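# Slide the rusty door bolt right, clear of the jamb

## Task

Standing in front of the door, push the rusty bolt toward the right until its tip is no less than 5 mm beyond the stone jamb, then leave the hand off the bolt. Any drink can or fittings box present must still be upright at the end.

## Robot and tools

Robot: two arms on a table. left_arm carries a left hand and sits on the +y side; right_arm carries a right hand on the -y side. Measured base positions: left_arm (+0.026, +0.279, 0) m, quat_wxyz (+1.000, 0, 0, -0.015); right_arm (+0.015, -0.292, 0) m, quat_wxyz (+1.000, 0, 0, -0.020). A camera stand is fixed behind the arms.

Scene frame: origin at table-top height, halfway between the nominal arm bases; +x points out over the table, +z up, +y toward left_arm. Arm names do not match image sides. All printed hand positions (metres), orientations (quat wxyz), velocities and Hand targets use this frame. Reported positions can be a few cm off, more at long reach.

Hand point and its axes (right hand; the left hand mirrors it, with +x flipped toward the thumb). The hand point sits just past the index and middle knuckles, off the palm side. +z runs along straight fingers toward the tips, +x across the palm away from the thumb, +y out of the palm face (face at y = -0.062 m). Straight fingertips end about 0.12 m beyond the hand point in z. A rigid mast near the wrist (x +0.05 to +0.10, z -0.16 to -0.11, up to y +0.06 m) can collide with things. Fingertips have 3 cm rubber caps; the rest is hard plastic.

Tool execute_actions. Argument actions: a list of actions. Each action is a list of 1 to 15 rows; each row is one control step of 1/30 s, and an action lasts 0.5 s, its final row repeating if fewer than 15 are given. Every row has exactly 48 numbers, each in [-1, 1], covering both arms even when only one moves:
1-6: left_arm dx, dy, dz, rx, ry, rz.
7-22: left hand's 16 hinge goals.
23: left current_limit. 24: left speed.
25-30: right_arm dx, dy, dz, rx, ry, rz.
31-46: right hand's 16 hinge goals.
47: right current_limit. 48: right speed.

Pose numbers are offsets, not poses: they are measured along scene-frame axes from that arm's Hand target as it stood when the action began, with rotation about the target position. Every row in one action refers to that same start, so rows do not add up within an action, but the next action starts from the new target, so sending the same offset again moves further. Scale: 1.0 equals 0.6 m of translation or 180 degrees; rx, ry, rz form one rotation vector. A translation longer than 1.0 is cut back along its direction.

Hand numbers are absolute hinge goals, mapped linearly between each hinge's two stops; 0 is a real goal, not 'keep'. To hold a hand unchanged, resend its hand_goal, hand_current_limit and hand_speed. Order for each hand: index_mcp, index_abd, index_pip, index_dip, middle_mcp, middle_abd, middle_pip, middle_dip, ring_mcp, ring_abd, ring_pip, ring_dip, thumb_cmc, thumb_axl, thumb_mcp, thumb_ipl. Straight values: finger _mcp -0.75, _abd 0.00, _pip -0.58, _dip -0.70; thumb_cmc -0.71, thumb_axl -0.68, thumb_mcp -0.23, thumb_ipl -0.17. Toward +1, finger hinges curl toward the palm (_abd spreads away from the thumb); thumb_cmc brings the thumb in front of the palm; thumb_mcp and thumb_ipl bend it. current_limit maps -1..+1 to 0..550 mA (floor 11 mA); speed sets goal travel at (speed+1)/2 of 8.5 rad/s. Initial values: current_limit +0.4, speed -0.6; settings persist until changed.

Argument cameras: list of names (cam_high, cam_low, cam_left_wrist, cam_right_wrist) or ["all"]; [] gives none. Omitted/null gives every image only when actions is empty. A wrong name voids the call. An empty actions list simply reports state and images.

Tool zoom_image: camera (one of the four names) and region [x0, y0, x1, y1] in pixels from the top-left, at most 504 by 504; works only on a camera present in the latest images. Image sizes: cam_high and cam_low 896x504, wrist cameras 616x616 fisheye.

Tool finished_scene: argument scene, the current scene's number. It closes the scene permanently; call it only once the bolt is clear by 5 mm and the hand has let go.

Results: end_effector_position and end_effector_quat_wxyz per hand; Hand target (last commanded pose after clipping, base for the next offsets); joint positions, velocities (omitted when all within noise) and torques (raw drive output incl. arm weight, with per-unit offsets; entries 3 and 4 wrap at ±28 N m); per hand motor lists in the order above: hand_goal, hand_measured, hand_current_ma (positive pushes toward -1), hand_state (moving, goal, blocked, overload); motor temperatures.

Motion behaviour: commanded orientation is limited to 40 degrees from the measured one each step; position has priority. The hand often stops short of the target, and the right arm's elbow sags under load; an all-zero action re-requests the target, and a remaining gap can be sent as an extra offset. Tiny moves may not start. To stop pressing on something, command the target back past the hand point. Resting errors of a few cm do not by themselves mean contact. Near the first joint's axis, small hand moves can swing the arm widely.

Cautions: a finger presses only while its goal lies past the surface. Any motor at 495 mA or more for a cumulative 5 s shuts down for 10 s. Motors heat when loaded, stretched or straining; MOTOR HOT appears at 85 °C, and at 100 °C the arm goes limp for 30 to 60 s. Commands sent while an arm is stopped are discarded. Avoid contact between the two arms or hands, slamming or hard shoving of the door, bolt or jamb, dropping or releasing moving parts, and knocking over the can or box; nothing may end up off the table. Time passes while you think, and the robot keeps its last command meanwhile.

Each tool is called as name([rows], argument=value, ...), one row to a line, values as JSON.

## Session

execute_actions(actions=[])

Scene clock: 0.00 s.
left_arm: end_effector_position=(+0.4359, +0.0478, +0.2805) hand_goal=(-0.754, +0.000, -0.576, -0.696, -0.754, +0.000, -0.576, -0.696, -0.754, +0.000, -0.576, -0.696, -0.714, -0.678, -0.226, -0.168) hand_measured=(-0.754, +0.000, -0.576, -0.696, -0.754, +0.000, -0.576, -0.696, -0.754, +0.000, -0.576, -0.696, -0.714, -0.678, -0.226, -0.168) hand_current_ma=(+0, +0, +0, +0, +0, +0, +0, +0, +0, +0, +0, +0, +0, +0, +0, +0) hand_state=(goal, goal, goal, goal, goal, goal, goal, goal, goal, goal, goal, goal, goal, goal, goal, goal) hand_current_limit=0.40 hand_speed=-0.60 end_effector_quat_wxyz=(+0.335, +0.931, +0.146, -0.017) | right_arm: end_effector_position=(+0.6507, -0.1136, +0.2798) hand_goal=(-0.754, +0.000, -0.576, -0.696, -0.754, +0.000, -0.576, -0.696, -0.754, +0.000, -0.576, -0.696, -0.714, -0.678, -0.226, -0.168) hand_measured=(-0.754, +0.000, -0.576, -0.696, -0.754, +0.000, -0.576, -0.696, -0.754, +0.000, -0.576, -0.696, -0.714, -0.678, -0.226, -0.168) hand_current_ma=(+0, +0, +0, +0, +0, +0, +0, +0, +0, +0, +0, +0, +0, +0, +0, +0) hand_state=(goal, goal, goal, goal, goal, goal, goal, goal, goal, goal, goal, goal, goal, goal, goal, goal) hand_current_limit=0.40 hand_speed=-0.60 end_effector_quat_wxyz=(+0.149, -0.051, +0.923, -0.351)
Joint positions: left_arm=[-0.154 1.251 1.057 -1.149 0.651 0.999] | right_arm=[0.416 1.932 2.108 -1.667 0.78 -1.338]
Joint velocities: within noise
Joint torques (N m): no reading
Motor temperatures (°C): left_arm=[32 28 30 29 28 30] | right_arm=[30 30 28 29 30 29]
Heat: left arm: hottest waist 32 °C; right arm: hottest waist 30 °C.
Hand target: left_arm +0.4422, +0.0466, +0.2944; +0.340, +0.930, +0.141, -0.004 | right_arm +0.6556, -0.1114, +0.2799; +0.151, -0.050, +0.923, -0.350

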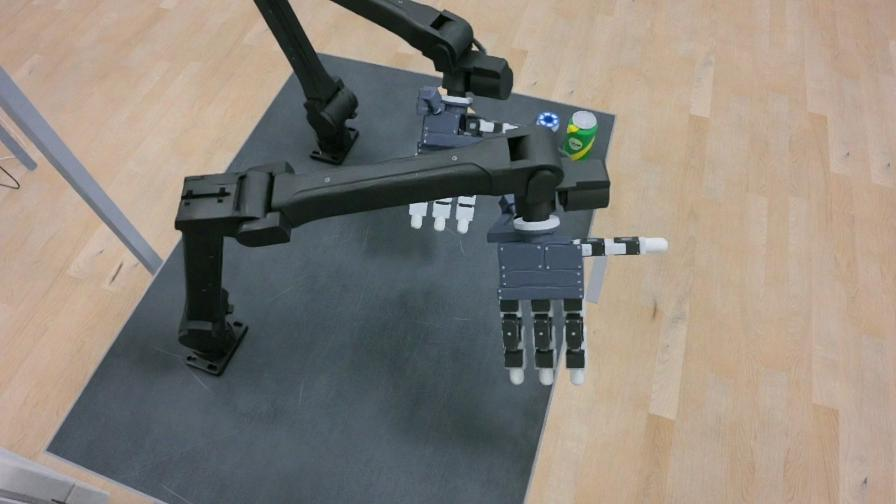

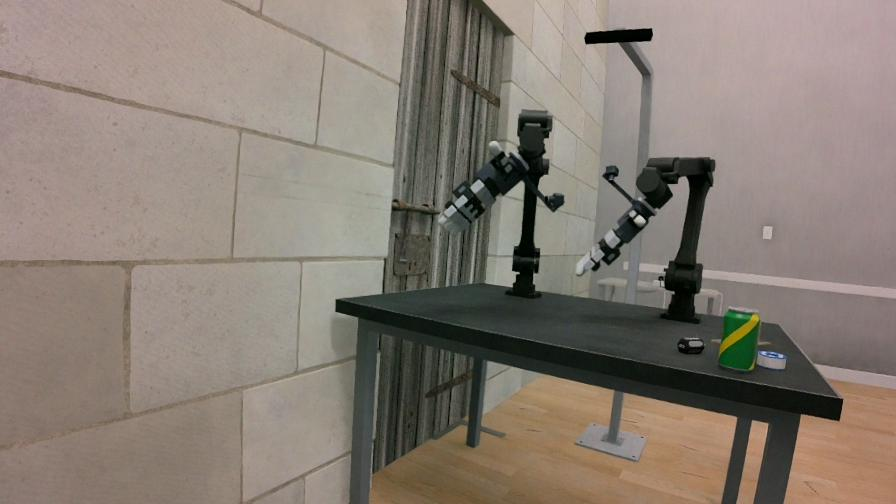

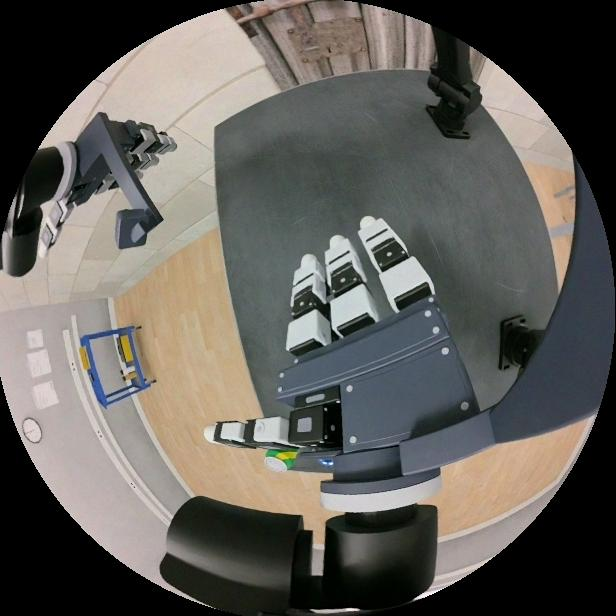

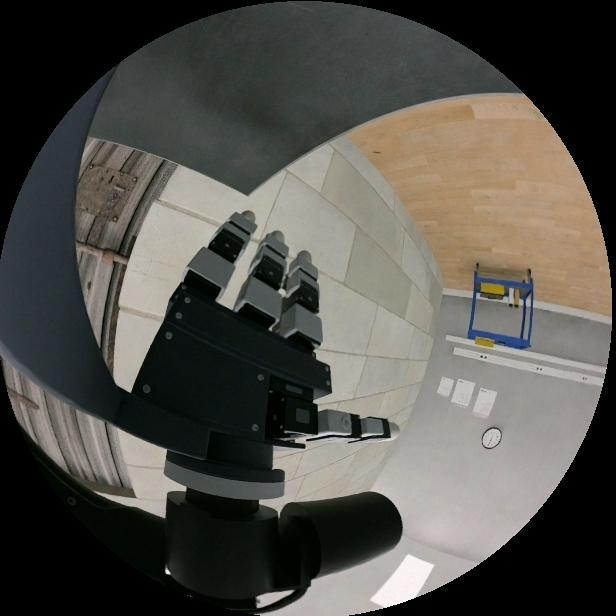

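execute_actions([
  [[0,0,0,0,0,0,-0.754,0,-0.576,-0.696,-0.754,0,-0.576,-0.696,-0.754,0,-0.576,-0.696,-0.714,-0.678,-0.226,-0.168,0.4,-0.6,0,-0.1,0.02,0.0693,-0.0669,-0.0295,-0.5,0,-0.4,-0.5,-0.5,0,-0.4,-0.5,-0.5,0,-0.4,-0.5,-0.714,-0.3,-0.226,-0.168,0.4,-0.6]],
  [[0,0,0,0,0,0,-0.754,0,-0.576,-0.696,-0.754,0,-0.576,-0.696,-0.754,0,-0.576,-0.696,-0.714,-0.678,-0.226,-0.168,0.4,-0.6,-0.03,-0.1,0.02,0.0693,-0.0669,-0.0295,-0.2,0,-0.2,-0.3,-0.2,0,-0.2,-0.3,-0.2,0,-0.2,-0.3,-0.714,0.1,-0.226,-0.168,0.4,-0.6]],
  [[0,0,0,0,0,0,-0.754,0,-0.576,-0.696,-0.754,0,-0.576,-0.696,-0.754,0,-0.576,-0.696,-0.714,-0.678,-0.226,-0.168,0.4,-0.6,-0.05,-0.1,0.02,0.0693,-0.0669,-0.0295,0.068,0,0.1,0,0.068,0,0.1,0,0.068,0,0.1,0,-0.714,0.4,-0.226,-0.168,0.4,-0.6]],
  [[0,0,0,0,0,0,-0.754,0,-0.576,-0.696,-0.754,0,-0.576,-0.696,-0.754,0,-0.576,-0.696,-0.714,-0.678,-0.226,-0.168,0.4,-0.6,-0.05,-0.08,0.02,0.0693,-0.0669,-0.0295,0.068,0,0.299,0.174,0.068,0,0.299,0.174,0.068,0,0.299,0.174,-0.714,0.4,-0.226,-0.168,0.4,-0.6]],
], cameras=["cam_high","cam_low"])

Scene clock: 3.93 s.
left_arm: end_effector_position=(+0.4359, +0.0478, +0.2805) hand_goal=(-0.754, +0.000, -0.576, -0.696, -0.754, +0.000, -0.576, -0.696, -0.754, +0.000, -0.576, -0.696, -0.714, -0.678, -0.226, -0.168) hand_measured=(-0.756, +0.000, -0.576, -0.696, -0.756, +0.000, -0.576, -0.696, -0.756, +0.000, -0.576, -0.696, -0.716, -0.678, -0.224, -0.168) hand_current_ma=(-6, +0, -1, +0, -6, +0, -1, +0, -7, +0, -1, +0, -7, +2, +3, +1) hand_state=(goal, goal, goal, goal, goal, goal, goal, goal, goal, goal, goal, goal, goal, goal, goal, goal) hand_current_limit=0.40 hand_speed=-0.60 end_effector_quat_wxyz=(+0.335, +0.931, +0.146, -0.017) | right_arm: end_effector_position=(+0.5782, -0.3389, +0.3245) hand_goal=(+0.068, +0.000, +0.298, +0.174, +0.068, +0.000, +0.298, +0.174, +0.068, +0.000, +0.298, +0.174, -0.714, +0.400, -0.226, -0.168) hand_measured=(+0.056, +0.000, +0.294, +0.172, +0.058, +0.000, +0.294, +0.172, +0.056, +0.000, +0.294, +0.172, -0.716, +0.398, -0.226, -0.168) hand_current_ma=(-49, +0, -17, -8, -43, +0, -15, -9, -46, +0, -16, -8, -8, -9, +0, +1) hand_state=(goal, goal, goal, goal, goal, goal, goal, goal, goal, goal, goal, goal, goal, goal, goal, goal) hand_current_limit=0.40 hand_speed=-0.60 end_effector_quat_wxyz=(+0.437, +0.314, +0.842, +0.043)
Joint positions: left_arm=[-0.154 1.251 1.057 -1.149 0.651 0.999] | right_arm=[-0.133 1.213 1.008 -0.458 0.069 -1.062]
Joint torques (N m): left_arm=[-0.62 -7.82 12.57 1.06 0.76 0.07] | right_arm=[0.03 -11.11 8.92 2.97 -0.19 0.19]
Heat: left arm: hottest waist 32 °C; right arm: hottest waist 30 °C.
Hand target: left_arm +0.4422, +0.0466, +0.2944; +0.340, +0.930, +0.141, -0.004 | right_arm +0.5776, -0.3395, +0.3279; +0.445, +0.319, +0.836, +0.048
Off the commanded pose: left_arm 0.015 m, 2 deg | right_arm 0.003 m, 1 deg.
Images, in order (width x height): cam_high 896x504, cam_low 896x504.

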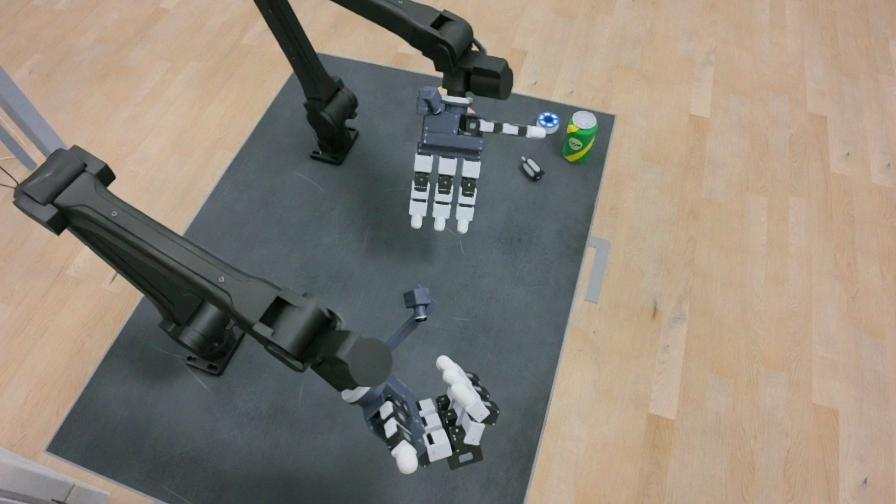

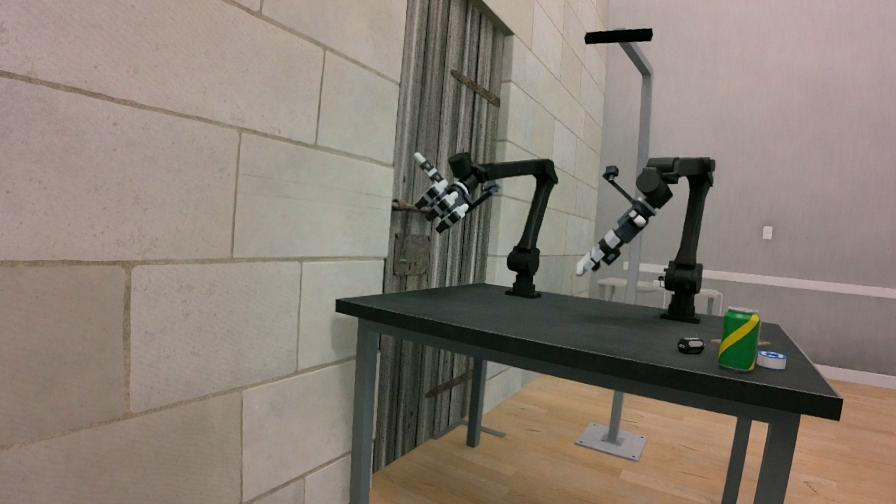

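execute_actions([
  [[0,0,0,0,0,0,-0.754,0,-0.576,-0.696,-0.754,0,-0.576,-0.696,-0.754,0,-0.576,-0.696,-0.714,-0.678,-0.226,-0.168,0.4,-0.6,-0.066,0,0.0217,0.0693,-0.0669,-0.0295,0.068,0,0.299,0.174,0.068,0,0.299,0.174,0.068,0,0.299,0.174,-0.714,0.4,-0.226,-0.168,0.4,-0.6]],
  [[0,0,0,0,0,0,-0.754,0,-0.576,-0.696,-0.754,0,-0.576,-0.696,-0.754,0,-0.576,-0.696,-0.714,-0.678,-0.226,-0.168,0.4,-0.6,-0.066,0,0.0217,0.0693,-0.0669,-0.0295,0.068,0,0.299,0.174,0.068,0,0.299,0.174,0.068,0,0.299,0.174,-0.714,0.4,-0.226,-0.168,0.4,-0.6]],
  [[0,0,0,0,0,0,-0.754,0,-0.576,-0.696,-0.754,0,-0.576,-0.696,-0.754,0,-0.576,-0.696,-0.714,-0.678,-0.226,-0.168,0.4,-0.6,-0.066,-0.03,0.0217,0.0693,-0.0669,-0.0295,0.068,0,0.299,0.174,0.068,0,0.299,0.174,0.068,0,0.299,0.174,-0.714,0.4,-0.226,-0.168,0.4,-0.6]],
  [[0,0,0,0,0,0,-0.754,0,-0.576,-0.696,-0.754,0,-0.576,-0.696,-0.754,0,-0.576,-0.696,-0.714,-0.678,-0.226,-0.168,0.4,-0.6,-0.066,-0.03,0.0217,0.0693,-0.0669,-0.0295,0.068,0,0.299,0.174,0.068,0,0.299,0.174,0.068,0,0.299,0.174,-0.714,0.4,-0.226,-0.168,0.4,-0.6]],
], cameras=["cam_right_wrist","cam_low","cam_left_wrist"])

zoom_image(camera="cam_low", region=[370, 180, 470, 300])

zoom_image(camera="cam_right_wrist", region=[280, 300, 520, 540])

Scene clock: 7.00 s.
left_arm: end_effector_position=(+0.4359, +0.0478, +0.2805) hand_goal=(-0.754, +0.000, -0.576, -0.696, -0.754, +0.000, -0.576, -0.696, -0.754, +0.000, -0.576, -0.696, -0.714, -0.678, -0.226, -0.168) hand_measured=(-0.756, +0.000, -0.576, -0.696, -0.756, +0.000, -0.576, -0.696, -0.756, +0.000, -0.576, -0.696, -0.716, -0.678, -0.224, -0.168) hand_current_ma=(-6, +0, -1, +0, -6, +0, -1, +0, -7, +0, -1, +0, -7, +2, +3, +1) hand_state=(goal, goal, goal, goal, goal, goal, goal, goal, goal, goal, goal, goal, goal, goal, goal, goal) hand_current_limit=0.40 hand_speed=-0.60 end_effector_quat_wxyz=(+0.335, +0.931, +0.146, -0.017) | right_arm: end_effector_position=(+0.4200, -0.3797, +0.3815) hand_goal=(+0.068, +0.000, +0.298, +0.174, +0.068, +0.000, +0.298, +0.174, +0.068, +0.000, +0.298, +0.174, -0.714, +0.400, -0.226, -0.168) hand_measured=(+0.058, +0.000, +0.296, +0.172, +0.058, +0.000, +0.296, +0.172, +0.058, +0.000, +0.296, +0.172, -0.722, +0.398, -0.228, -0.168) hand_current_ma=(-42, +0, -6, -7, -37, +0, -5, -8, -39, +0, -5, -7, -31, -9, -11, +1) hand_state=(goal, goal, goal, goal, goal, goal, goal, goal, goal, goal, goal, goal, goal, goal, goal, goal) hand_current_limit=0.40 hand_speed=-0.60 end_effector_quat_wxyz=(+0.568, +0.565, +0.428, +0.418)
Joint positions: left_arm=[-0.154 1.251 1.057 -1.149 0.651 0.999] | right_arm=[-0.03 0.857 0.415 0.437 0.218 -0.013]
Joint torques (N m): left_arm=[-0.62 -7.88 12.59 1.07 0.76 0.07] | right_arm=[0.97 -2.96 8.32 3.23 0.09 -0.03]
Heat: left arm: hottest waist 32 °C; right arm: hottest waist 30 °C.
Hand target: left_arm +0.4422, +0.0466, +0.2944; +0.340, +0.930, +0.141, -0.004 | right_arm +0.4192, -0.3754, +0.3800; +0.565, +0.564, +0.425, +0.427
Off the commanded pose: left_arm 0.015 m, 2 deg | right_arm 0.005 m, 1 deg.
Images, in order (width x height): cam_low 896x504, cam_left_wrist 616x616, cam_right_wrist 616x616.

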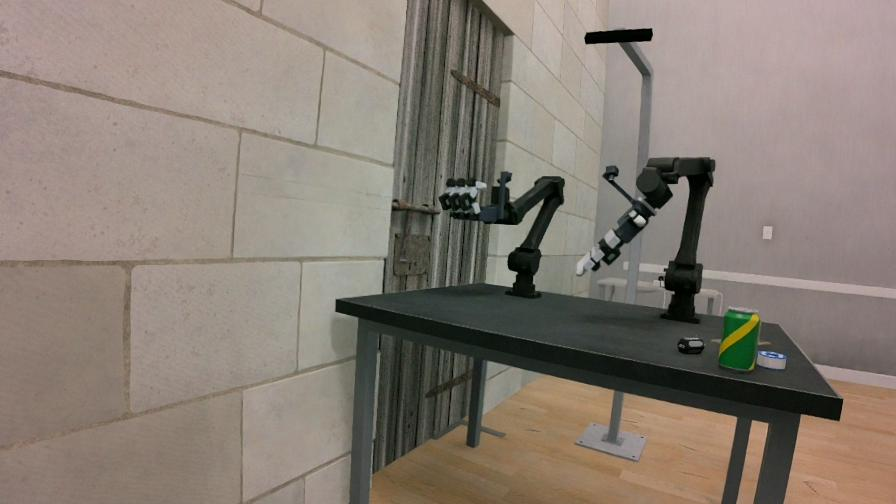

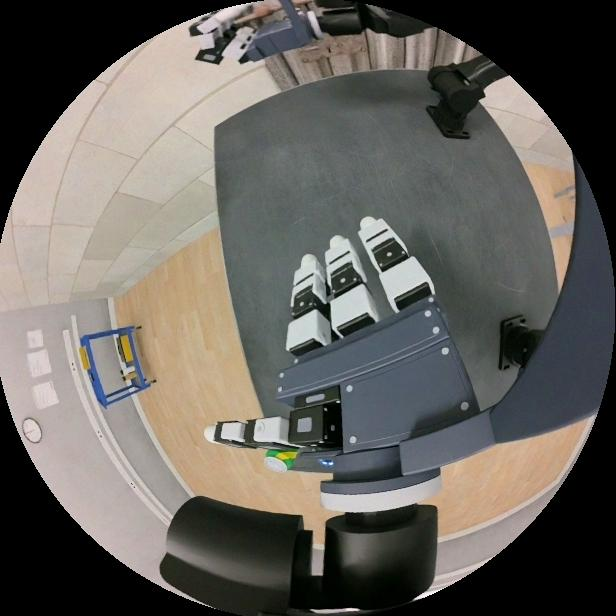

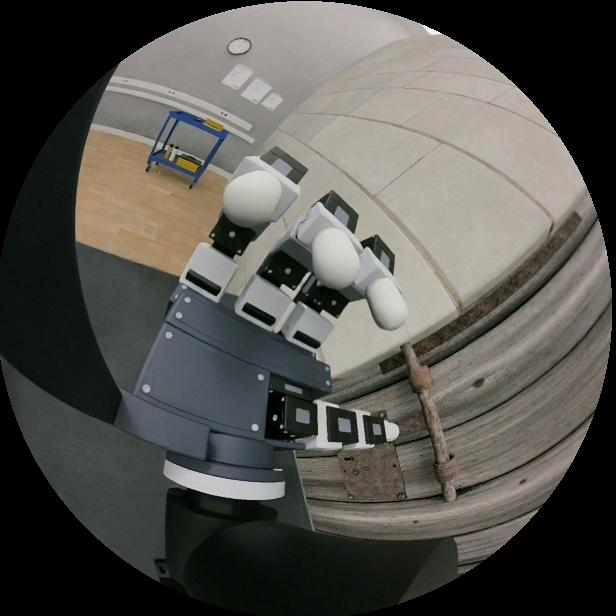

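Scaled by 4.200 from the camera's 896x504 image, which has a finer 1280x720 frame.

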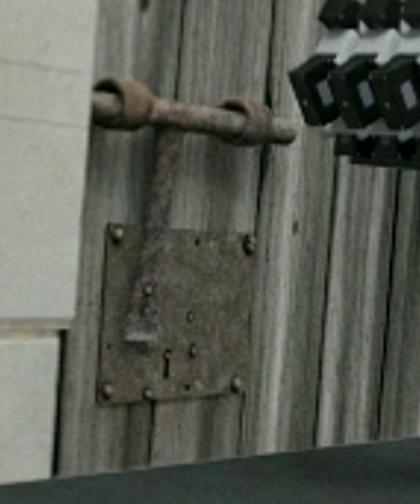

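Scaled by 2.100 from the camera's 616x616 image, which has a finer 880x880 frame.

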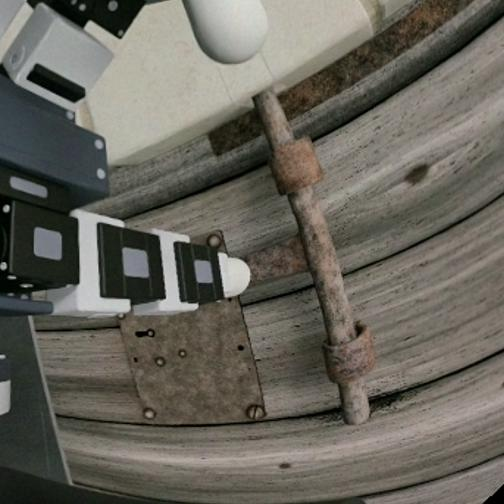

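execute_actions([
  [[0,0,0,0,0,0,-0.754,0,-0.576,-0.696,-0.754,0,-0.576,-0.696,-0.754,0,-0.576,-0.696,-0.714,-0.678,-0.226,-0.168,0.4,-0.6,0.03,-0.1,-0.03,0,0,0,0.068,0,0.299,0.174,0.068,0,0.299,0.174,0.068,0,0.299,0.174,-0.714,0.4,-0.226,-0.168,0.4,-0.6]],
  [[0,0,0,0,0,0,-0.754,0,-0.576,-0.696,-0.754,0,-0.576,-0.696,-0.754,0,-0.576,-0.696,-0.714,-0.678,-0.226,-0.168,0.4,-0.6,0,-0.108,-0.03,0,0,0,0.068,0,0.299,0.174,0.068,0,0.299,0.174,0.068,0,0.299,0.174,-0.714,0.4,-0.226,-0.168,0.4,-0.6]],
  [[0,0,0,0,0,0,-0.754,0,-0.576,-0.696,-0.754,0,-0.576,-0.696,-0.754,0,-0.576,-0.696,-0.714,-0.678,-0.226,-0.168,0.4,-0.6,0,-0.075,-0.005,0,0,0,0.068,0,0.299,0.174,0.068,0,0.299,0.174,0.068,0,0.299,0.174,-0.714,0.4,-0.226,-0.168,0.4,-0.6]],
], cameras=["cam_right_wrist"])

zoom_image(camera="cam_right_wrist", region=[300, 320, 500, 550])

Scene clock: 10.07 s.
left_arm: end_effector_position=(+0.4359, +0.0478, +0.2805) hand_goal=(-0.754, +0.000, -0.576, -0.696, -0.754, +0.000, -0.576, -0.696, -0.754, +0.000, -0.576, -0.696, -0.714, -0.678, -0.226, -0.168) hand_measured=(-0.756, +0.000, -0.576, -0.696, -0.756, +0.000, -0.576, -0.696, -0.756, +0.000, -0.576, -0.696, -0.716, -0.678, -0.224, -0.168) hand_current_ma=(-6, +0, -1, +0, -6, +0, -1, +0, -7, +0, -1, +0, -7, +2, +3, +1) hand_state=(goal, goal, goal, goal, goal, goal, goal, goal, goal, goal, goal, goal, goal, goal, goal, goal) hand_current_limit=0.40 hand_speed=-0.60 end_effector_quat_wxyz=(+0.335, +0.931, +0.146, -0.017) | right_arm: end_effector_position=(+0.4289, -0.5371, +0.3236) hand_goal=(+0.068, +0.000, +0.298, +0.174, +0.068, +0.000, +0.298, +0.174, +0.068, +0.000, +0.298, +0.174, -0.714, +0.400, -0.226, -0.168) hand_measured=(+0.060, +0.000, +0.296, +0.172, +0.060, +0.000, +0.296, +0.172, +0.062, +0.000, +0.296, +0.172, -0.722, +0.398, -0.228, -0.168) hand_current_ma=(-35, +0, -5, -7, -28, +0, -5, -8, -26, +0, -5, -7, -32, -9, -12, +1) hand_state=(goal, goal, goal, goal, goal, goal, goal, goal, goal, goal, goal, goal, goal, goal, goal, goal) hand_current_limit=0.40 hand_speed=-0.60 end_effector_quat_wxyz=(+0.553, +0.575, +0.432, +0.420)
Joint positions: left_arm=[-0.154 1.251 1.057 -1.149 0.651 0.999] | right_arm=[-0.567 1.212 0.459 0.716 -0.33 -0.006]
Joint torques (N m): left_arm=[-0.56 -7.88 12.57 1.06 0.76 0.07] | right_arm=[-0.62 -5.95 10.78 3.14 -0.19 -0.06]
Heat: left arm: hottest waist 32 °C; right arm: hottest waist 30 °C.
Hand target: left_arm +0.4422, +0.0466, +0.2944; +0.340, +0.930, +0.141, -0.004 | right_arm +0.4372, -0.5452, +0.3411; +0.565, +0.564, +0.425, +0.427
Off the commanded pose: left_arm 0.015 m, 2 deg | right_arm 0.021 m, 2 deg.
Images, in order (width x height): cam_right_wrist 616x616.

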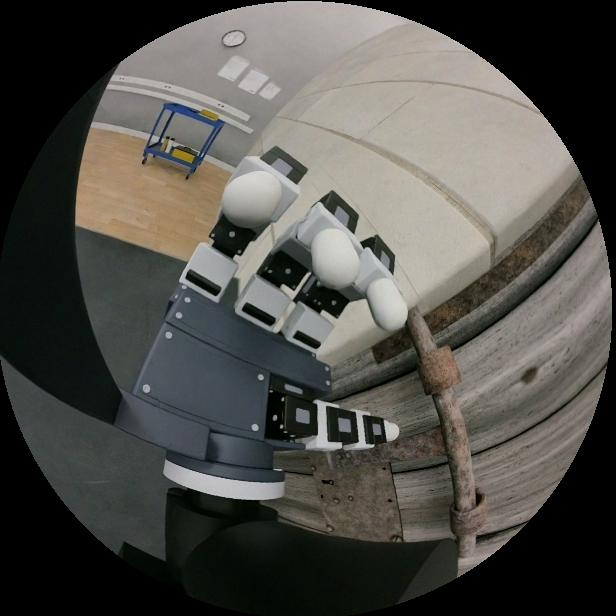

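Scaled by 2.191 from the camera's 616x616 image, which has a finer 880x880 frame.

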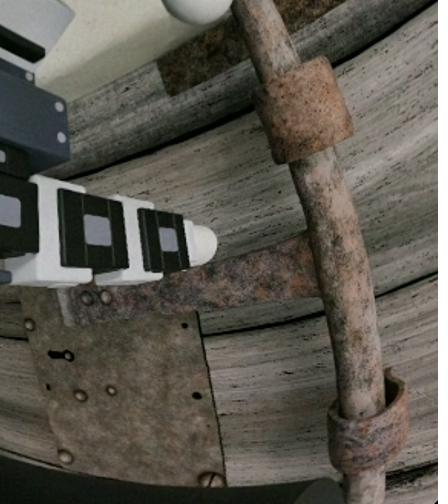

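execute_actions([
  [[0,0,0,0,0,0,-0.754,0,-0.576,-0.696,-0.754,0,-0.576,-0.696,-0.754,0,-0.576,-0.696,-0.714,-0.678,-0.226,-0.168,0.4,-0.6,0,-0.045,0.005,0,0,0,0.068,0,0.299,0.174,0.068,0,0.299,0.174,0.068,0,0.299,0.174,-0.714,0.4,-0.226,-0.168,0.4,-0.6]],
  [[0,0,0,0,0,0,-0.754,0,-0.576,-0.696,-0.754,0,-0.576,-0.696,-0.754,0,-0.576,-0.696,-0.714,-0.678,-0.226,-0.168,0.4,-0.6,0,-0.035,0,0,0,0,0.068,0,0.299,0.174,0.068,0,0.299,0.174,0.068,0,0.299,0.174,-0.714,0.4,-0.226,-0.168,0.4,-0.6]],
], cameras=["cam_right_wrist"])

zoom_image(camera="cam_right_wrist", region=[300, 320, 500, 550])

Scene clock: 11.73 s.
left_arm: end_effector_position=(+0.4359, +0.0478, +0.2805) hand_goal=(-0.754, +0.000, -0.576, -0.696, -0.754, +0.000, -0.576, -0.696, -0.754, +0.000, -0.576, -0.696, -0.714, -0.678, -0.226, -0.168) hand_measured=(-0.756, +0.000, -0.576, -0.696, -0.756, +0.000, -0.576, -0.696, -0.756, +0.000, -0.576, -0.696, -0.716, -0.678, -0.224, -0.168) hand_current_ma=(-6, +0, -1, +0, -6, +0, -1, +0, -7, +0, -1, +0, -7, +2, +3, +1) hand_state=(goal, goal, goal, goal, goal, goal, goal, goal, goal, goal, goal, goal, goal, goal, goal, goal) hand_current_limit=0.40 hand_speed=-0.60 end_effector_quat_wxyz=(+0.335, +0.931, +0.146, -0.017) | right_arm: end_effector_position=(+0.4310, -0.5816, +0.3283) hand_goal=(+0.068, +0.000, +0.298, +0.174, +0.068, +0.000, +0.298, +0.174, +0.068, +0.000, +0.298, +0.174, -0.714, +0.400, -0.226, -0.168) hand_measured=(+0.060, +0.000, +0.296, +0.172, +0.060, +0.000, +0.296, +0.172, +0.062, +0.000, +0.296, +0.172, -0.722, +0.398, -0.228, -0.168) hand_current_ma=(-35, +0, -5, -7, -28, +0, -5, -8, -26, +0, -5, -7, -32, -9, -12, +1) hand_state=(goal, goal, goal, goal, goal, goal, goal, goal, goal, goal, goal, goal, goal, goal, goal, goal) hand_current_limit=0.40 hand_speed=-0.60 end_effector_quat_wxyz=(+0.552, +0.574, +0.432, +0.423)
Joint positions: left_arm=[-0.154 1.251 1.057 -1.149 0.651 0.999] | right_arm=[-0.674 1.29 0.536 0.719 -0.442 -0.006]
Joint torques (N m): left_arm=[-0.56 -7.94 12.59 1.06 0.75 0.07] | right_arm=[-0.26 -7.12 10.8 3.19 -0.2 -0.05]
Heat: left arm: hottest waist 32 °C; right arm: hottest waist 30 °C.
Hand target: left_arm +0.4422, +0.0466, +0.2944; +0.340, +0.930, +0.141, -0.004 | right_arm +0.4372, -0.5931, +0.3440; +0.565, +0.564, +0.425, +0.427
Off the commanded pose: left_arm 0.015 m, 2 deg | right_arm 0.020 m, 2 deg.
Images, in order (width x height): cam_right_wrist 616x616.

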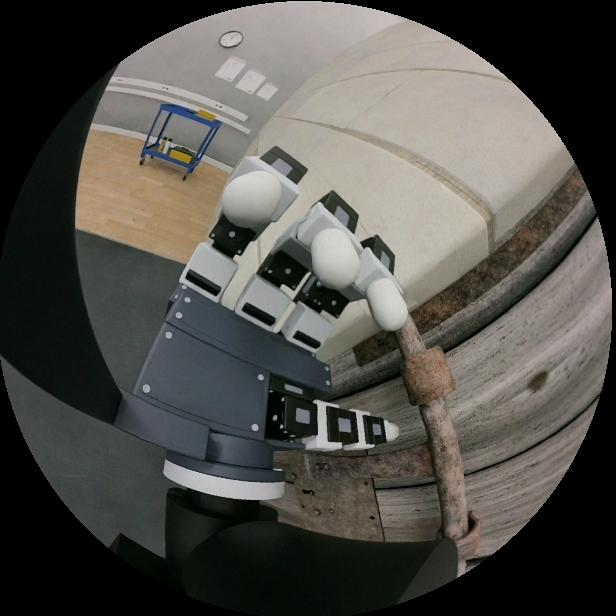

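Scaled by 2.191 from the camera's 616x616 image, which has a finer 880x880 frame.

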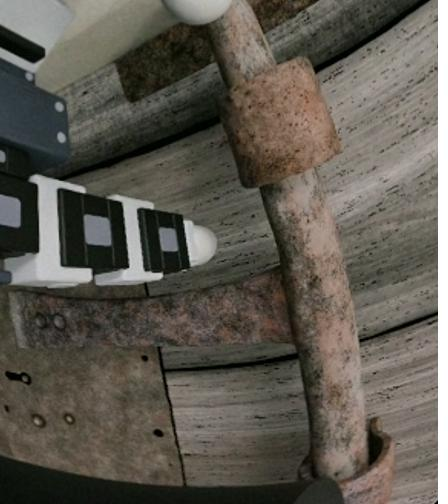

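execute_actions([
  [[0,0,0,0,0,0,-0.754,0,-0.576,-0.696,-0.754,0,-0.576,-0.696,-0.754,0,-0.576,-0.696,-0.714,-0.678,-0.226,-0.168,0.4,-0.6,-0.01,-0.015,-0.012,0,0,0,0.068,0,0.299,0.174,0.068,0,0.299,0.174,0.068,0,0.299,0.174,-0.714,0.4,-0.226,-0.168,0.4,-0.6]],
  [[0,0,0,0,0,0,-0.754,0,-0.576,-0.696,-0.754,0,-0.576,-0.696,-0.754,0,-0.576,-0.696,-0.714,-0.678,-0.226,-0.168,0.4,-0.6,-0.03,0,-0.006,0,0,0,0.068,0,0.299,0.174,0.068,0,0.299,0.174,0.068,0,0.299,0.174,-0.714,0.4,-0.226,-0.168,0.4,-0.6]],
], cameras=["cam_right_wrist"])

zoom_image(camera="cam_right_wrist", region=[300, 320, 500, 550])

Scene clock: 13.47 s.
left_arm: end_effector_position=(+0.4359, +0.0478, +0.2805) hand_goal=(-0.754, +0.000, -0.576, -0.696, -0.754, +0.000, -0.576, -0.696, -0.754, +0.000, -0.576, -0.696, -0.714, -0.678, -0.226, -0.168) hand_measured=(-0.756, +0.000, -0.576, -0.696, -0.756, +0.000, -0.576, -0.696, -0.756, +0.000, -0.576, -0.696, -0.716, -0.678, -0.224, -0.168) hand_current_ma=(-6, +0, -1, +0, -6, +0, -1, +0, -7, +0, -1, +0, -7, +2, +3, +1) hand_state=(goal, goal, goal, goal, goal, goal, goal, goal, goal, goal, goal, goal, goal, goal, goal, goal) hand_current_limit=0.40 hand_speed=-0.60 end_effector_quat_wxyz=(+0.335, +0.931, +0.146, -0.017) | right_arm: end_effector_position=(+0.4264, -0.5786, +0.3268) hand_goal=(+0.068, +0.000, +0.298, +0.174, +0.068, +0.000, +0.298, +0.174, +0.068, +0.000, +0.298, +0.174, -0.714, +0.400, -0.226, -0.168) hand_measured=(+0.060, +0.000, +0.296, +0.172, +0.060, +0.000, +0.296, +0.172, +0.062, +0.000, +0.296, +0.172, -0.716, +0.398, -0.226, -0.166) hand_current_ma=(-35, +0, -5, -7, -28, +0, -5, -8, -26, +0, -5, -7, -7, -6, +0, +5) hand_state=(goal, goal, goal, goal, goal, goal, goal, goal, goal, goal, goal, goal, goal, goal, goal, goal) hand_current_limit=0.40 hand_speed=-0.60 end_effector_quat_wxyz=(+0.549, +0.558, +0.442, +0.437)
Joint positions: left_arm=[-0.154 1.251 1.057 -1.149 0.651 0.999] | right_arm=[-0.699 1.303 0.525 0.762 -0.51 -0.006]
Joint torques (N m): left_arm=[-0.62 -7.88 12.57 1.06 0.75 0.07] | right_arm=[-4.25 -8.47 8.31 3.03 -0.06 -0.07]
Heat: left arm: hottest elbow 33 °C; right arm: hottest waist 30 °C.
Hand target: left_arm +0.4422, +0.0466, +0.2944; +0.340, +0.930, +0.141, -0.004 | right_arm +0.4131, -0.6022, +0.3332; +0.565, +0.564, +0.425, +0.427
Off the commanded pose: left_arm 0.015 m, 2 deg | right_arm 0.028 m, 3 deg.
Images, in order (width x height): cam_right_wrist 616x616.

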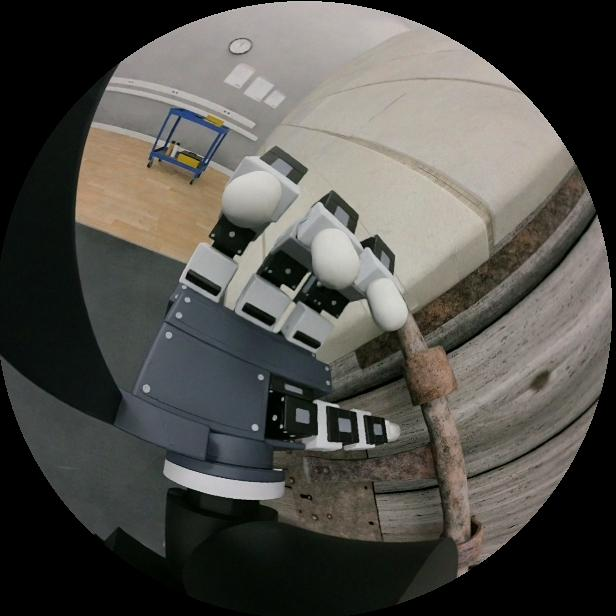

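Scaled by 2.191 from the camera's 616x616 image, which has a finer 880x880 frame.

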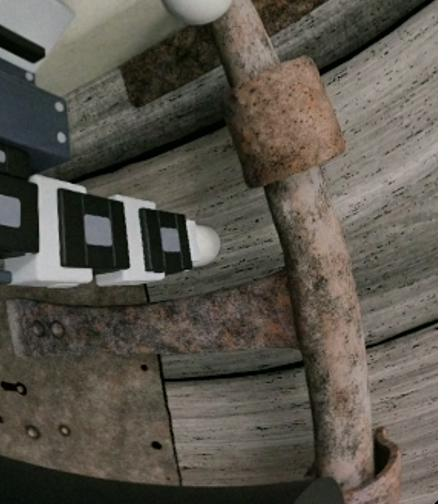

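execute_actions([
  [[0,0,0,0,0,0,-0.754,0,-0.576,-0.696,-0.754,0,-0.576,-0.696,-0.754,0,-0.576,-0.696,-0.714,-0.678,-0.226,-0.168,0.4,-0.6,0,0.018,0,0,0,0,0.068,0,0.299,0.174,0.068,0,0.299,0.174,0.068,0,0.299,0.174,-0.714,0.4,-0.226,-0.168,0.4,-0.6]],
  [[0,0,0,0,0,0,-0.754,0,-0.576,-0.696,-0.754,0,-0.576,-0.696,-0.754,0,-0.576,-0.696,-0.714,-0.678,-0.226,-0.168,0.4,-0.6,-0.01,0.002,0,0,0,0,0.068,0,0.299,0.174,0.068,0,0.299,0.174,0.068,0,0.299,0.174,-0.714,0.4,-0.226,-0.168,0.4,-0.6]],
], cameras=["cam_right_wrist"])

zoom_image(camera="cam_right_wrist", region=[300, 320, 500, 550])

Scene clock: 14.93 s.
left_arm: end_effector_position=(+0.4359, +0.0478, +0.2805) hand_goal=(-0.754, +0.000, -0.576, -0.696, -0.754, +0.000, -0.576, -0.696, -0.754, +0.000, -0.576, -0.696, -0.714, -0.678, -0.226, -0.168) hand_measured=(-0.756, +0.000, -0.576, -0.696, -0.756, +0.000, -0.576, -0.696, -0.756, +0.000, -0.576, -0.696, -0.716, -0.678, -0.224, -0.168) hand_current_ma=(-6, +0, -1, +0, -6, +0, -1, +0, -7, +0, -1, +0, -7, +2, +3, +1) hand_state=(goal, goal, goal, goal, goal, goal, goal, goal, goal, goal, goal, goal, goal, goal, goal, goal) hand_current_limit=0.40 hand_speed=-0.60 end_effector_quat_wxyz=(+0.335, +0.931, +0.146, -0.017) | right_arm: end_effector_position=(+0.4202, -0.5785, +0.3294) hand_goal=(+0.068, +0.000, +0.298, +0.174, +0.068, +0.000, +0.298, +0.174, +0.068, +0.000, +0.298, +0.174, -0.714, +0.400, -0.226, -0.168) hand_measured=(+0.060, +0.000, +0.296, +0.172, +0.060, +0.000, +0.296, +0.172, +0.062, +0.000, +0.296, +0.172, -0.724, +0.398, -0.230, -0.168) hand_current_ma=(-35, +0, -5, -7, -28, +0, -5, -8, -26, +0, -5, -7, -41, -6, -18, +1) hand_state=(goal, goal, goal, goal, goal, goal, goal, goal, goal, goal, goal, goal, goal, goal, goal, goal) hand_current_limit=0.40 hand_speed=-0.60 end_effector_quat_wxyz=(+0.554, +0.558, +0.439, +0.434)
Joint positions: left_arm=[-0.154 1.251 1.057 -1.149 0.651 0.999] | right_arm=[-0.705 1.286 0.515 0.762 -0.506 -0.006]
Joint torques (N m): left_arm=[-0.62 -7.82 12.57 1.06 0.75 0.07] | right_arm=[-2.26 -9.76 6.9 2.81 0.29 -0.08]
Heat: left arm: hottest elbow 33 °C; right arm: hottest waist 30 °C.
Hand target: left_arm +0.4422, +0.0466, +0.2944; +0.340, +0.930, +0.141, -0.004 | right_arm +0.4072, -0.5901, +0.3332; +0.565, +0.564, +0.425, +0.427
Off the commanded pose: left_arm 0.015 m, 2 deg | right_arm 0.018 m, 2 deg.
Images, in order (width x height): cam_right_wrist 616x616.

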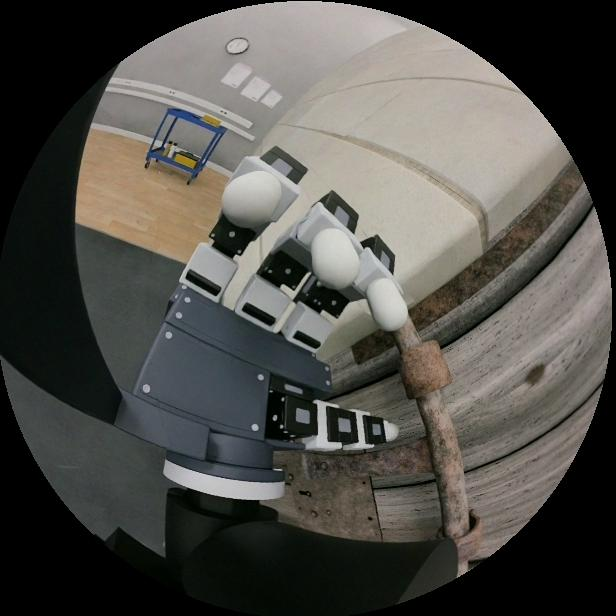

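Scaled by 2.191 from the camera's 616x616 image, which has a finer 880x880 frame.

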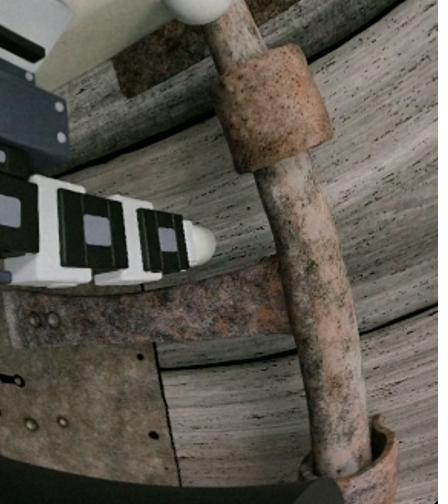

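execute_actions([
  [[0,0,0,0,0,0,-0.754,0,-0.576,-0.696,-0.754,0,-0.576,-0.696,-0.754,0,-0.576,-0.696,-0.714,-0.678,-0.226,-0.168,0.4,-0.6,-0.025,0.004,-0.006,0,0,0,0.068,0,0.299,0.174,0.068,0,0.299,0.174,0.068,0,0.299,0.174,-0.714,0.4,-0.226,-0.168,0.4,-0.6]],
  [[0,0,0,0,0,0,-0.754,0,-0.576,-0.696,-0.754,0,-0.576,-0.696,-0.754,0,-0.576,-0.696,-0.714,-0.678,-0.226,-0.168,0.4,-0.6,-0.02,0,0,0,0,0,0.068,0,0.299,0.174,0.068,0,0.299,0.174,0.068,0,0.299,0.174,-0.714,0.4,-0.226,-0.168,0.4,-0.6]],
], cameras=["cam_right_wrist"])

zoom_image(camera="cam_right_wrist", region=[300, 320, 500, 550])

Scene clock: 16.47 s.
left_arm: end_effector_position=(+0.4359, +0.0478, +0.2805) hand_goal=(-0.754, +0.000, -0.576, -0.696, -0.754, +0.000, -0.576, -0.696, -0.754, +0.000, -0.576, -0.696, -0.714, -0.678, -0.226, -0.168) hand_measured=(-0.756, +0.000, -0.576, -0.696, -0.756, +0.000, -0.576, -0.696, -0.756, +0.000, -0.576, -0.696, -0.716, -0.678, -0.224, -0.168) hand_current_ma=(-6, +0, -1, +0, -6, +0, -1, +0, -7, +0, -1, +0, -7, +2, +3, +1) hand_state=(goal, goal, goal, goal, goal, goal, goal, goal, goal, goal, goal, goal, goal, goal, goal, goal) hand_current_limit=0.40 hand_speed=-0.60 end_effector_quat_wxyz=(+0.335, +0.931, +0.146, -0.017) | right_arm: end_effector_position=(+0.4053, -0.5695, +0.3277) hand_goal=(+0.068, +0.000, +0.298, +0.174, +0.068, +0.000, +0.298, +0.174, +0.068, +0.000, +0.298, +0.174, -0.714, +0.400, -0.226, -0.168) hand_measured=(+0.060, +0.000, +0.296, +0.172, +0.060, +0.000, +0.296, +0.172, +0.062, +0.000, +0.296, +0.172, -0.730, +0.398, -0.232, -0.168) hand_current_ma=(-33, +0, -4, -7, -28, +0, -4, -8, -26, +0, -4, -7, -59, -6, -28, -4) hand_state=(goal, goal, goal, goal, goal, goal, goal, goal, goal, goal, goal, goal, goal, goal, goal, goal) hand_current_limit=0.40 hand_speed=-0.60 end_effector_quat_wxyz=(+0.544, +0.549, +0.450, +0.447)
Joint positions: left_arm=[-0.154 1.251 1.057 -1.149 0.651 0.999] | right_arm=[-0.738 1.249 0.478 0.762 -0.581 -0.005]
Joint torques (N m): left_arm=[-0.62 -7.88 12.59 1.06 0.76 0.07] | right_arm=[-4.19 -9.99 5.57 2.86 1.21 -0.06]
Heat: left arm: hottest elbow 33 °C; right arm: hottest waist 30 °C.
Hand target: left_arm +0.4422, +0.0466, +0.2944; +0.340, +0.930, +0.141, -0.004 | right_arm +0.3802, -0.5878, +0.3297; +0.565, +0.564, +0.425, +0.427
Off the commanded pose: left_arm 0.015 m, 2 deg | right_arm 0.031 m, 5 deg.
Images, in order (width x height): cam_right_wrist 616x616.

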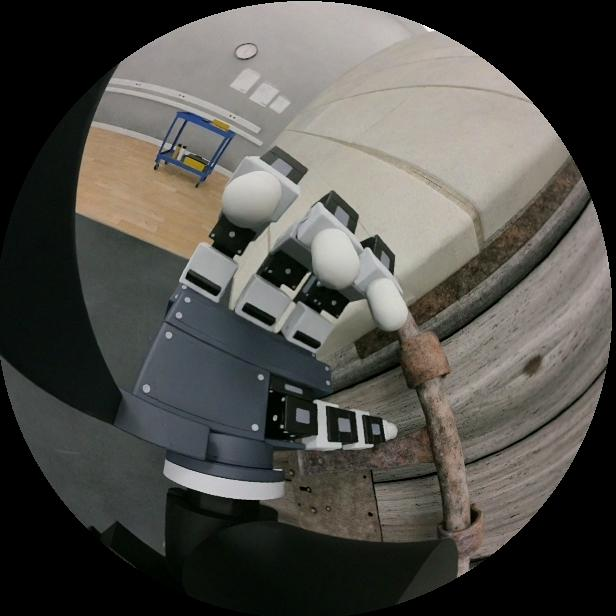

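Scaled by 2.191 from the camera's 616x616 image, which has a finer 880x880 frame.

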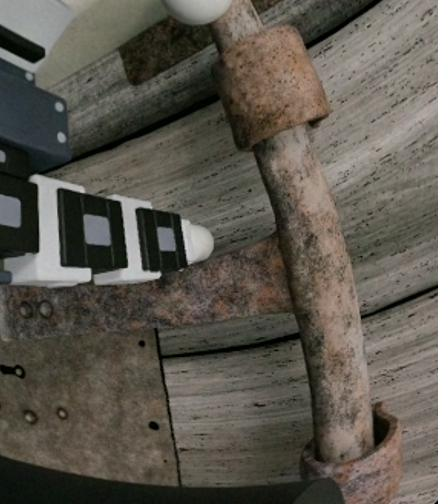

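execute_actions([
  [[0,0,0,0,0,0,-0.754,0,-0.576,-0.696,-0.754,0,-0.576,-0.696,-0.754,0,-0.576,-0.696,-0.714,-0.678,-0.226,-0.168,0.4,-0.6,-0.022,-0.012,-0.003,0,0,-0.03,0.068,0,0.299,0.174,0.068,0,0.299,0.174,0.068,0,0.299,0.174,-0.714,0.4,-0.226,-0.168,0.4,-0.6]],
], cameras=["cam_right_wrist"])

zoom_image(camera="cam_right_wrist", region=[300, 320, 500, 550])

Scene clock: 17.43 s.
left_arm: end_effector_position=(+0.4359, +0.0478, +0.2805) hand_goal=(-0.754, +0.000, -0.576, -0.696, -0.754, +0.000, -0.576, -0.696, -0.754, +0.000, -0.576, -0.696, -0.714, -0.678, -0.226, -0.168) hand_measured=(-0.756, +0.000, -0.576, -0.696, -0.756, +0.000, -0.576, -0.696, -0.756, +0.000, -0.576, -0.696, -0.716, -0.678, -0.224, -0.168) hand_current_ma=(-6, +0, -1, +0, -6, +0, -1, +0, -7, +0, -1, +0, -7, +2, +3, +1) hand_state=(goal, goal, goal, goal, goal, goal, goal, goal, goal, goal, goal, goal, goal, goal, goal, goal) hand_current_limit=0.40 hand_speed=-0.60 end_effector_quat_wxyz=(+0.335, +0.931, +0.146, -0.017) | right_arm: end_effector_position=(+0.3970, -0.5737, +0.3281) hand_goal=(+0.068, +0.000, +0.298, +0.174, +0.068, +0.000, +0.298, +0.174, +0.068, +0.000, +0.298, +0.174, -0.714, +0.400, -0.226, -0.168) hand_measured=(+0.060, +0.000, +0.296, +0.172, +0.060, +0.000, +0.296, +0.172, +0.062, +0.000, +0.296, +0.172, -0.732, +0.398, -0.234, -0.170) hand_current_ma=(-33, +0, -4, -7, -28, +0, -4, -8, -26, +0, -4, -7, -73, -4, -37, -8) hand_state=(goal, goal, goal, goal, goal, goal, goal, goal, goal, goal, goal, goal, goal, goal, goal, goal) hand_current_limit=0.40 hand_speed=-0.60 end_effector_quat_wxyz=(+0.560, +0.562, +0.432, +0.429)
Joint positions: left_arm=[-0.154 1.251 1.057 -1.149 0.651 0.999] | right_arm=[-0.733 1.227 0.46 0.762 -0.512 -0.005]
Joint torques (N m): left_arm=[-0.62 -7.88 12.59 1.06 0.76 0.07] | right_arm=[-4.13 -9.99 5.08 2.8 2.32 -0.06]
Heat: left arm: hottest elbow 33 °C; right arm: hottest wrist yaw 31 °C.
Hand target: left_arm +0.4422, +0.0466, +0.2944; +0.340, +0.930, +0.141, -0.004 | right_arm +0.3670, -0.5950, +0.3279; +0.585, +0.583, +0.398, +0.400
Off the commanded pose: left_arm 0.015 m, 2 deg | right_arm 0.037 m, 6 deg.
Images, in order (width x height): cam_right_wrist 616x616.

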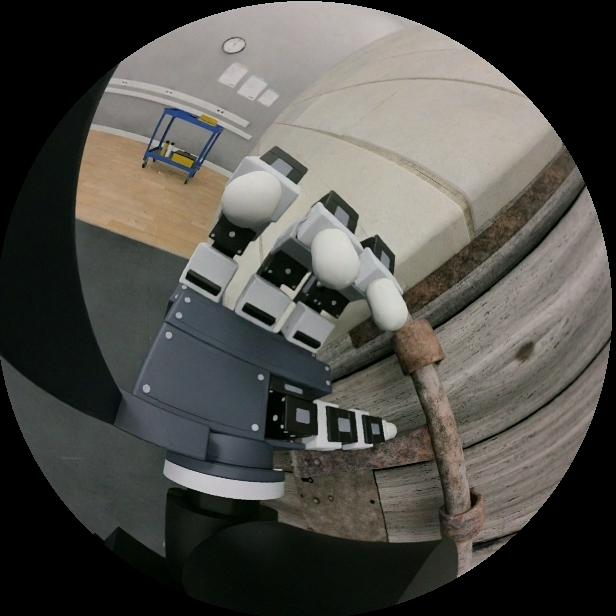

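Scaled by 2.191 from the camera's 616x616 image, which has a finer 880x880 frame.

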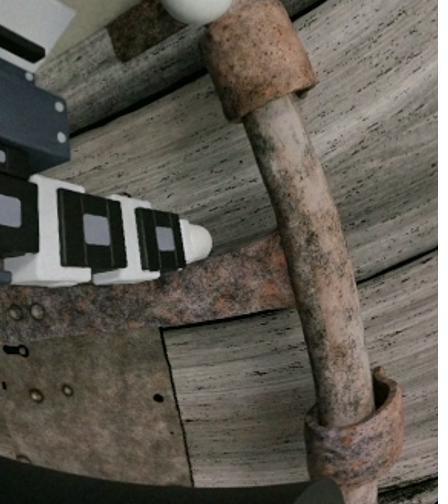

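execute_actions([
  [[0,0,0,0,0,0,-0.754,0,-0.576,-0.696,-0.754,0,-0.576,-0.696,-0.754,0,-0.576,-0.696,-0.714,-0.678,-0.226,-0.168,0.4,-0.6,-0.035,-0.006,-0.002,0,0,-0.015,0.068,0,0.299,0.174,0.068,0,0.299,0.174,0.068,0,0.299,0.174,-0.714,0.4,-0.226,-0.168,0.4,-0.6]],
], cameras=["cam_right_wrist"])

zoom_image(camera="cam_right_wrist", region=[300, 320, 500, 550])

Scene clock: 18.40 s.
left_arm: end_effector_position=(+0.4359, +0.0478, +0.2805) hand_goal=(-0.754, +0.000, -0.576, -0.696, -0.754, +0.000, -0.576, -0.696, -0.754, +0.000, -0.576, -0.696, -0.714, -0.678, -0.226, -0.168) hand_measured=(-0.756, +0.000, -0.576, -0.696, -0.756, +0.000, -0.576, -0.696, -0.756, +0.000, -0.576, -0.696, -0.716, -0.678, -0.224, -0.168) hand_current_ma=(-6, +0, -1, +0, -6, +0, -1, +0, -7, +0, -1, +0, -7, +2, +3, +1) hand_state=(goal, goal, goal, goal, goal, goal, goal, goal, goal, goal, goal, goal, goal, goal, goal, goal) hand_current_limit=0.40 hand_speed=-0.60 end_effector_quat_wxyz=(+0.335, +0.931, +0.146, -0.017) | right_arm: end_effector_position=(+0.3824, -0.5706, +0.3292) hand_goal=(+0.068, +0.000, +0.298, +0.174, +0.068, +0.000, +0.298, +0.174, +0.068, +0.000, +0.298, +0.174, -0.714, +0.400, -0.226, -0.168) hand_measured=(+0.060, +0.000, +0.296, +0.172, +0.060, +0.000, +0.296, +0.172, +0.062, +0.000, +0.296, +0.172, -0.734, +0.398, -0.234, -0.170) hand_current_ma=(-33, +0, -4, -7, -28, +0, -4, -8, -26, +0, -4, -7, -81, -4, -42, -11) hand_state=(goal, goal, goal, goal, goal, goal, goal, goal, goal, goal, goal, goal, blocked, goal, goal, goal) hand_current_limit=0.40 hand_speed=-0.60 end_effector_quat_wxyz=(+0.569, +0.566, +0.423, +0.421)
Joint positions: left_arm=[-0.154 1.251 1.057 -1.149 0.651 0.999] | right_arm=[-0.744 1.185 0.425 0.762 -0.493 -0.004]
Joint torques (N m): left_arm=[-0.56 -7.88 12.59 1.07 0.76 0.07] | right_arm=[-6.01 -9.76 4.98 2.62 2.21 -0.09]
Heat: left arm: hottest elbow 33 °C; right arm: hottest wrist yaw 31 °C.
Hand target: left_arm +0.4422, +0.0466, +0.2944; +0.340, +0.930, +0.141, -0.004 | right_arm +0.3460, -0.5986, +0.3267; +0.594, +0.592, +0.384, +0.386
Off the commanded pose: left_arm 0.015 m, 2 deg | right_arm 0.046 m, 7 deg.
Images, in order (width x height): cam_right_wrist 616x616.

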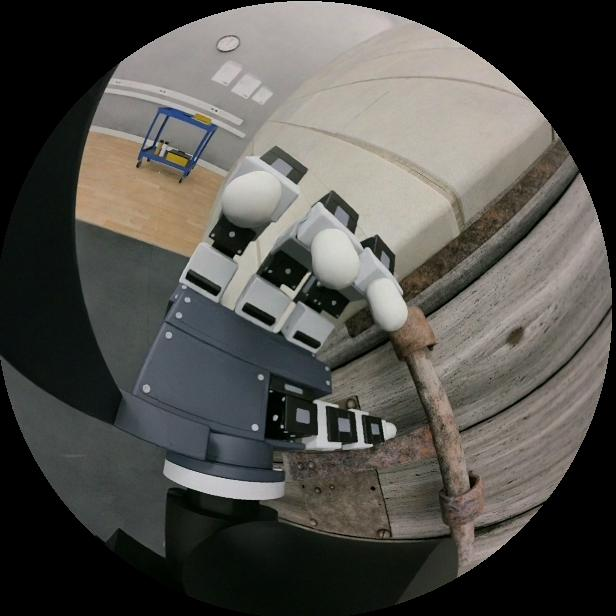

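Scaled by 2.191 from the camera's 616x616 image, which has a finer 880x880 frame.

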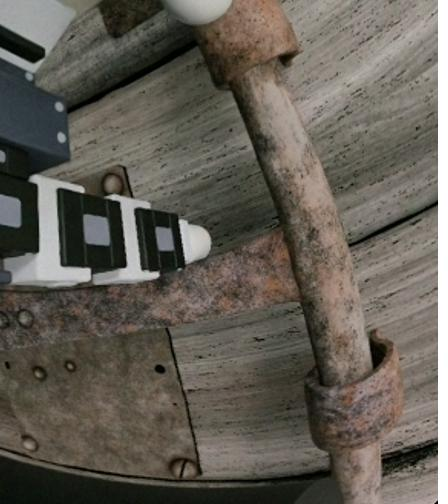

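execute_actions([
  [[0,0,0,0,0,0,-0.754,0,-0.576,-0.696,-0.754,0,-0.576,-0.696,-0.754,0,-0.576,-0.696,-0.714,-0.678,-0.226,-0.168,0.4,-0.6,-0.02,-0.025,-0.004,0,0,-0.01,0.068,0,0.299,0.174,0.068,0,0.299,0.174,0.068,0,0.299,0.174,-0.714,0.4,-0.226,-0.168,0.4,-0.6]],
], cameras=["cam_right_wrist"])

zoom_image(camera="cam_right_wrist", region=[300, 320, 500, 550])

Scene clock: 19.40 s.
left_arm: end_effector_position=(+0.4359, +0.0478, +0.2805) hand_goal=(-0.754, +0.000, -0.576, -0.696, -0.754, +0.000, -0.576, -0.696, -0.754, +0.000, -0.576, -0.696, -0.714, -0.678, -0.226, -0.168) hand_measured=(-0.756, +0.000, -0.576, -0.696, -0.756, +0.000, -0.576, -0.696, -0.756, +0.000, -0.576, -0.696, -0.716, -0.678, -0.224, -0.168) hand_current_ma=(-6, +0, -1, +0, -6, +0, -1, +0, -7, +0, -1, +0, -7, +2, +3, +1) hand_state=(goal, goal, goal, goal, goal, goal, goal, goal, goal, goal, goal, goal, goal, goal, goal, goal) hand_current_limit=0.40 hand_speed=-0.60 end_effector_quat_wxyz=(+0.335, +0.931, +0.146, -0.017) | right_arm: end_effector_position=(+0.3798, -0.5719, +0.3288) hand_goal=(+0.068, +0.000, +0.298, +0.174, +0.068, +0.000, +0.298, +0.174, +0.068, +0.000, +0.298, +0.174, -0.714, +0.400, -0.226, -0.168) hand_measured=(+0.060, +0.000, +0.296, +0.172, +0.060, +0.000, +0.296, +0.172, +0.062, +0.000, +0.296, +0.172, -0.734, +0.398, -0.234, -0.170) hand_current_ma=(-33, +0, -4, -7, -28, +0, -4, -8, -26, +0, -4, -7, -83, -4, -42, -11) hand_state=(goal, goal, goal, goal, goal, goal, goal, goal, goal, goal, goal, goal, blocked, goal, goal, goal) hand_current_limit=0.40 hand_speed=-0.60 end_effector_quat_wxyz=(+0.566, +0.564, +0.426, +0.424)
Joint positions: left_arm=[-0.154 1.251 1.057 -1.149 0.651 0.999] | right_arm=[-0.759 1.185 0.424 0.762 -0.518 -0.004]
Joint torques (N m): left_arm=[-0.62 -7.88 12.59 1.06 0.76 0.07] | right_arm=[-8.23 -8.88 4.98 3.04 2.79 -0.06]
Heat: left arm: hottest elbow 34 °C; right arm: hottest wrist yaw 32 °C.
Hand target: left_arm +0.4422, +0.0466, +0.2944; +0.340, +0.930, +0.141, -0.004 | right_arm +0.3340, -0.6136, +0.3243; +0.600, +0.598, +0.375, +0.376
Off the commanded pose: left_arm 0.015 m, 2 deg | right_arm 0.062 m, 10 deg.
Images, in order (width x height): cam_right_wrist 616x616.

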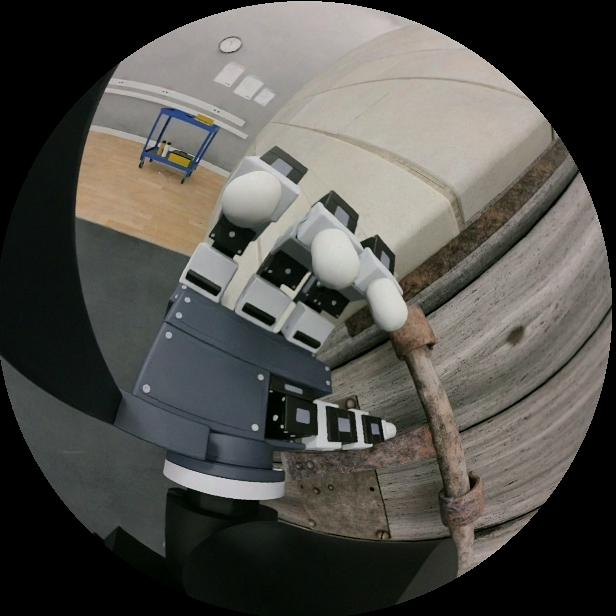

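Scaled by 2.191 from the camera's 616x616 image, which has a finer 880x880 frame.

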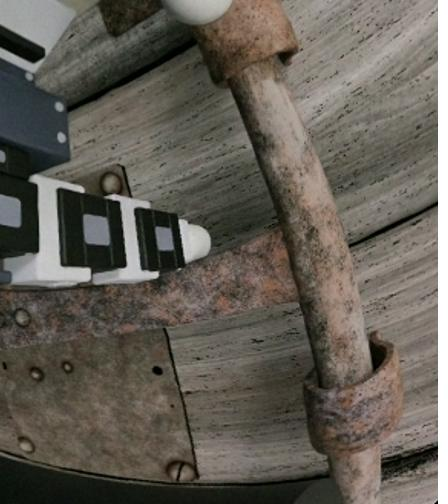

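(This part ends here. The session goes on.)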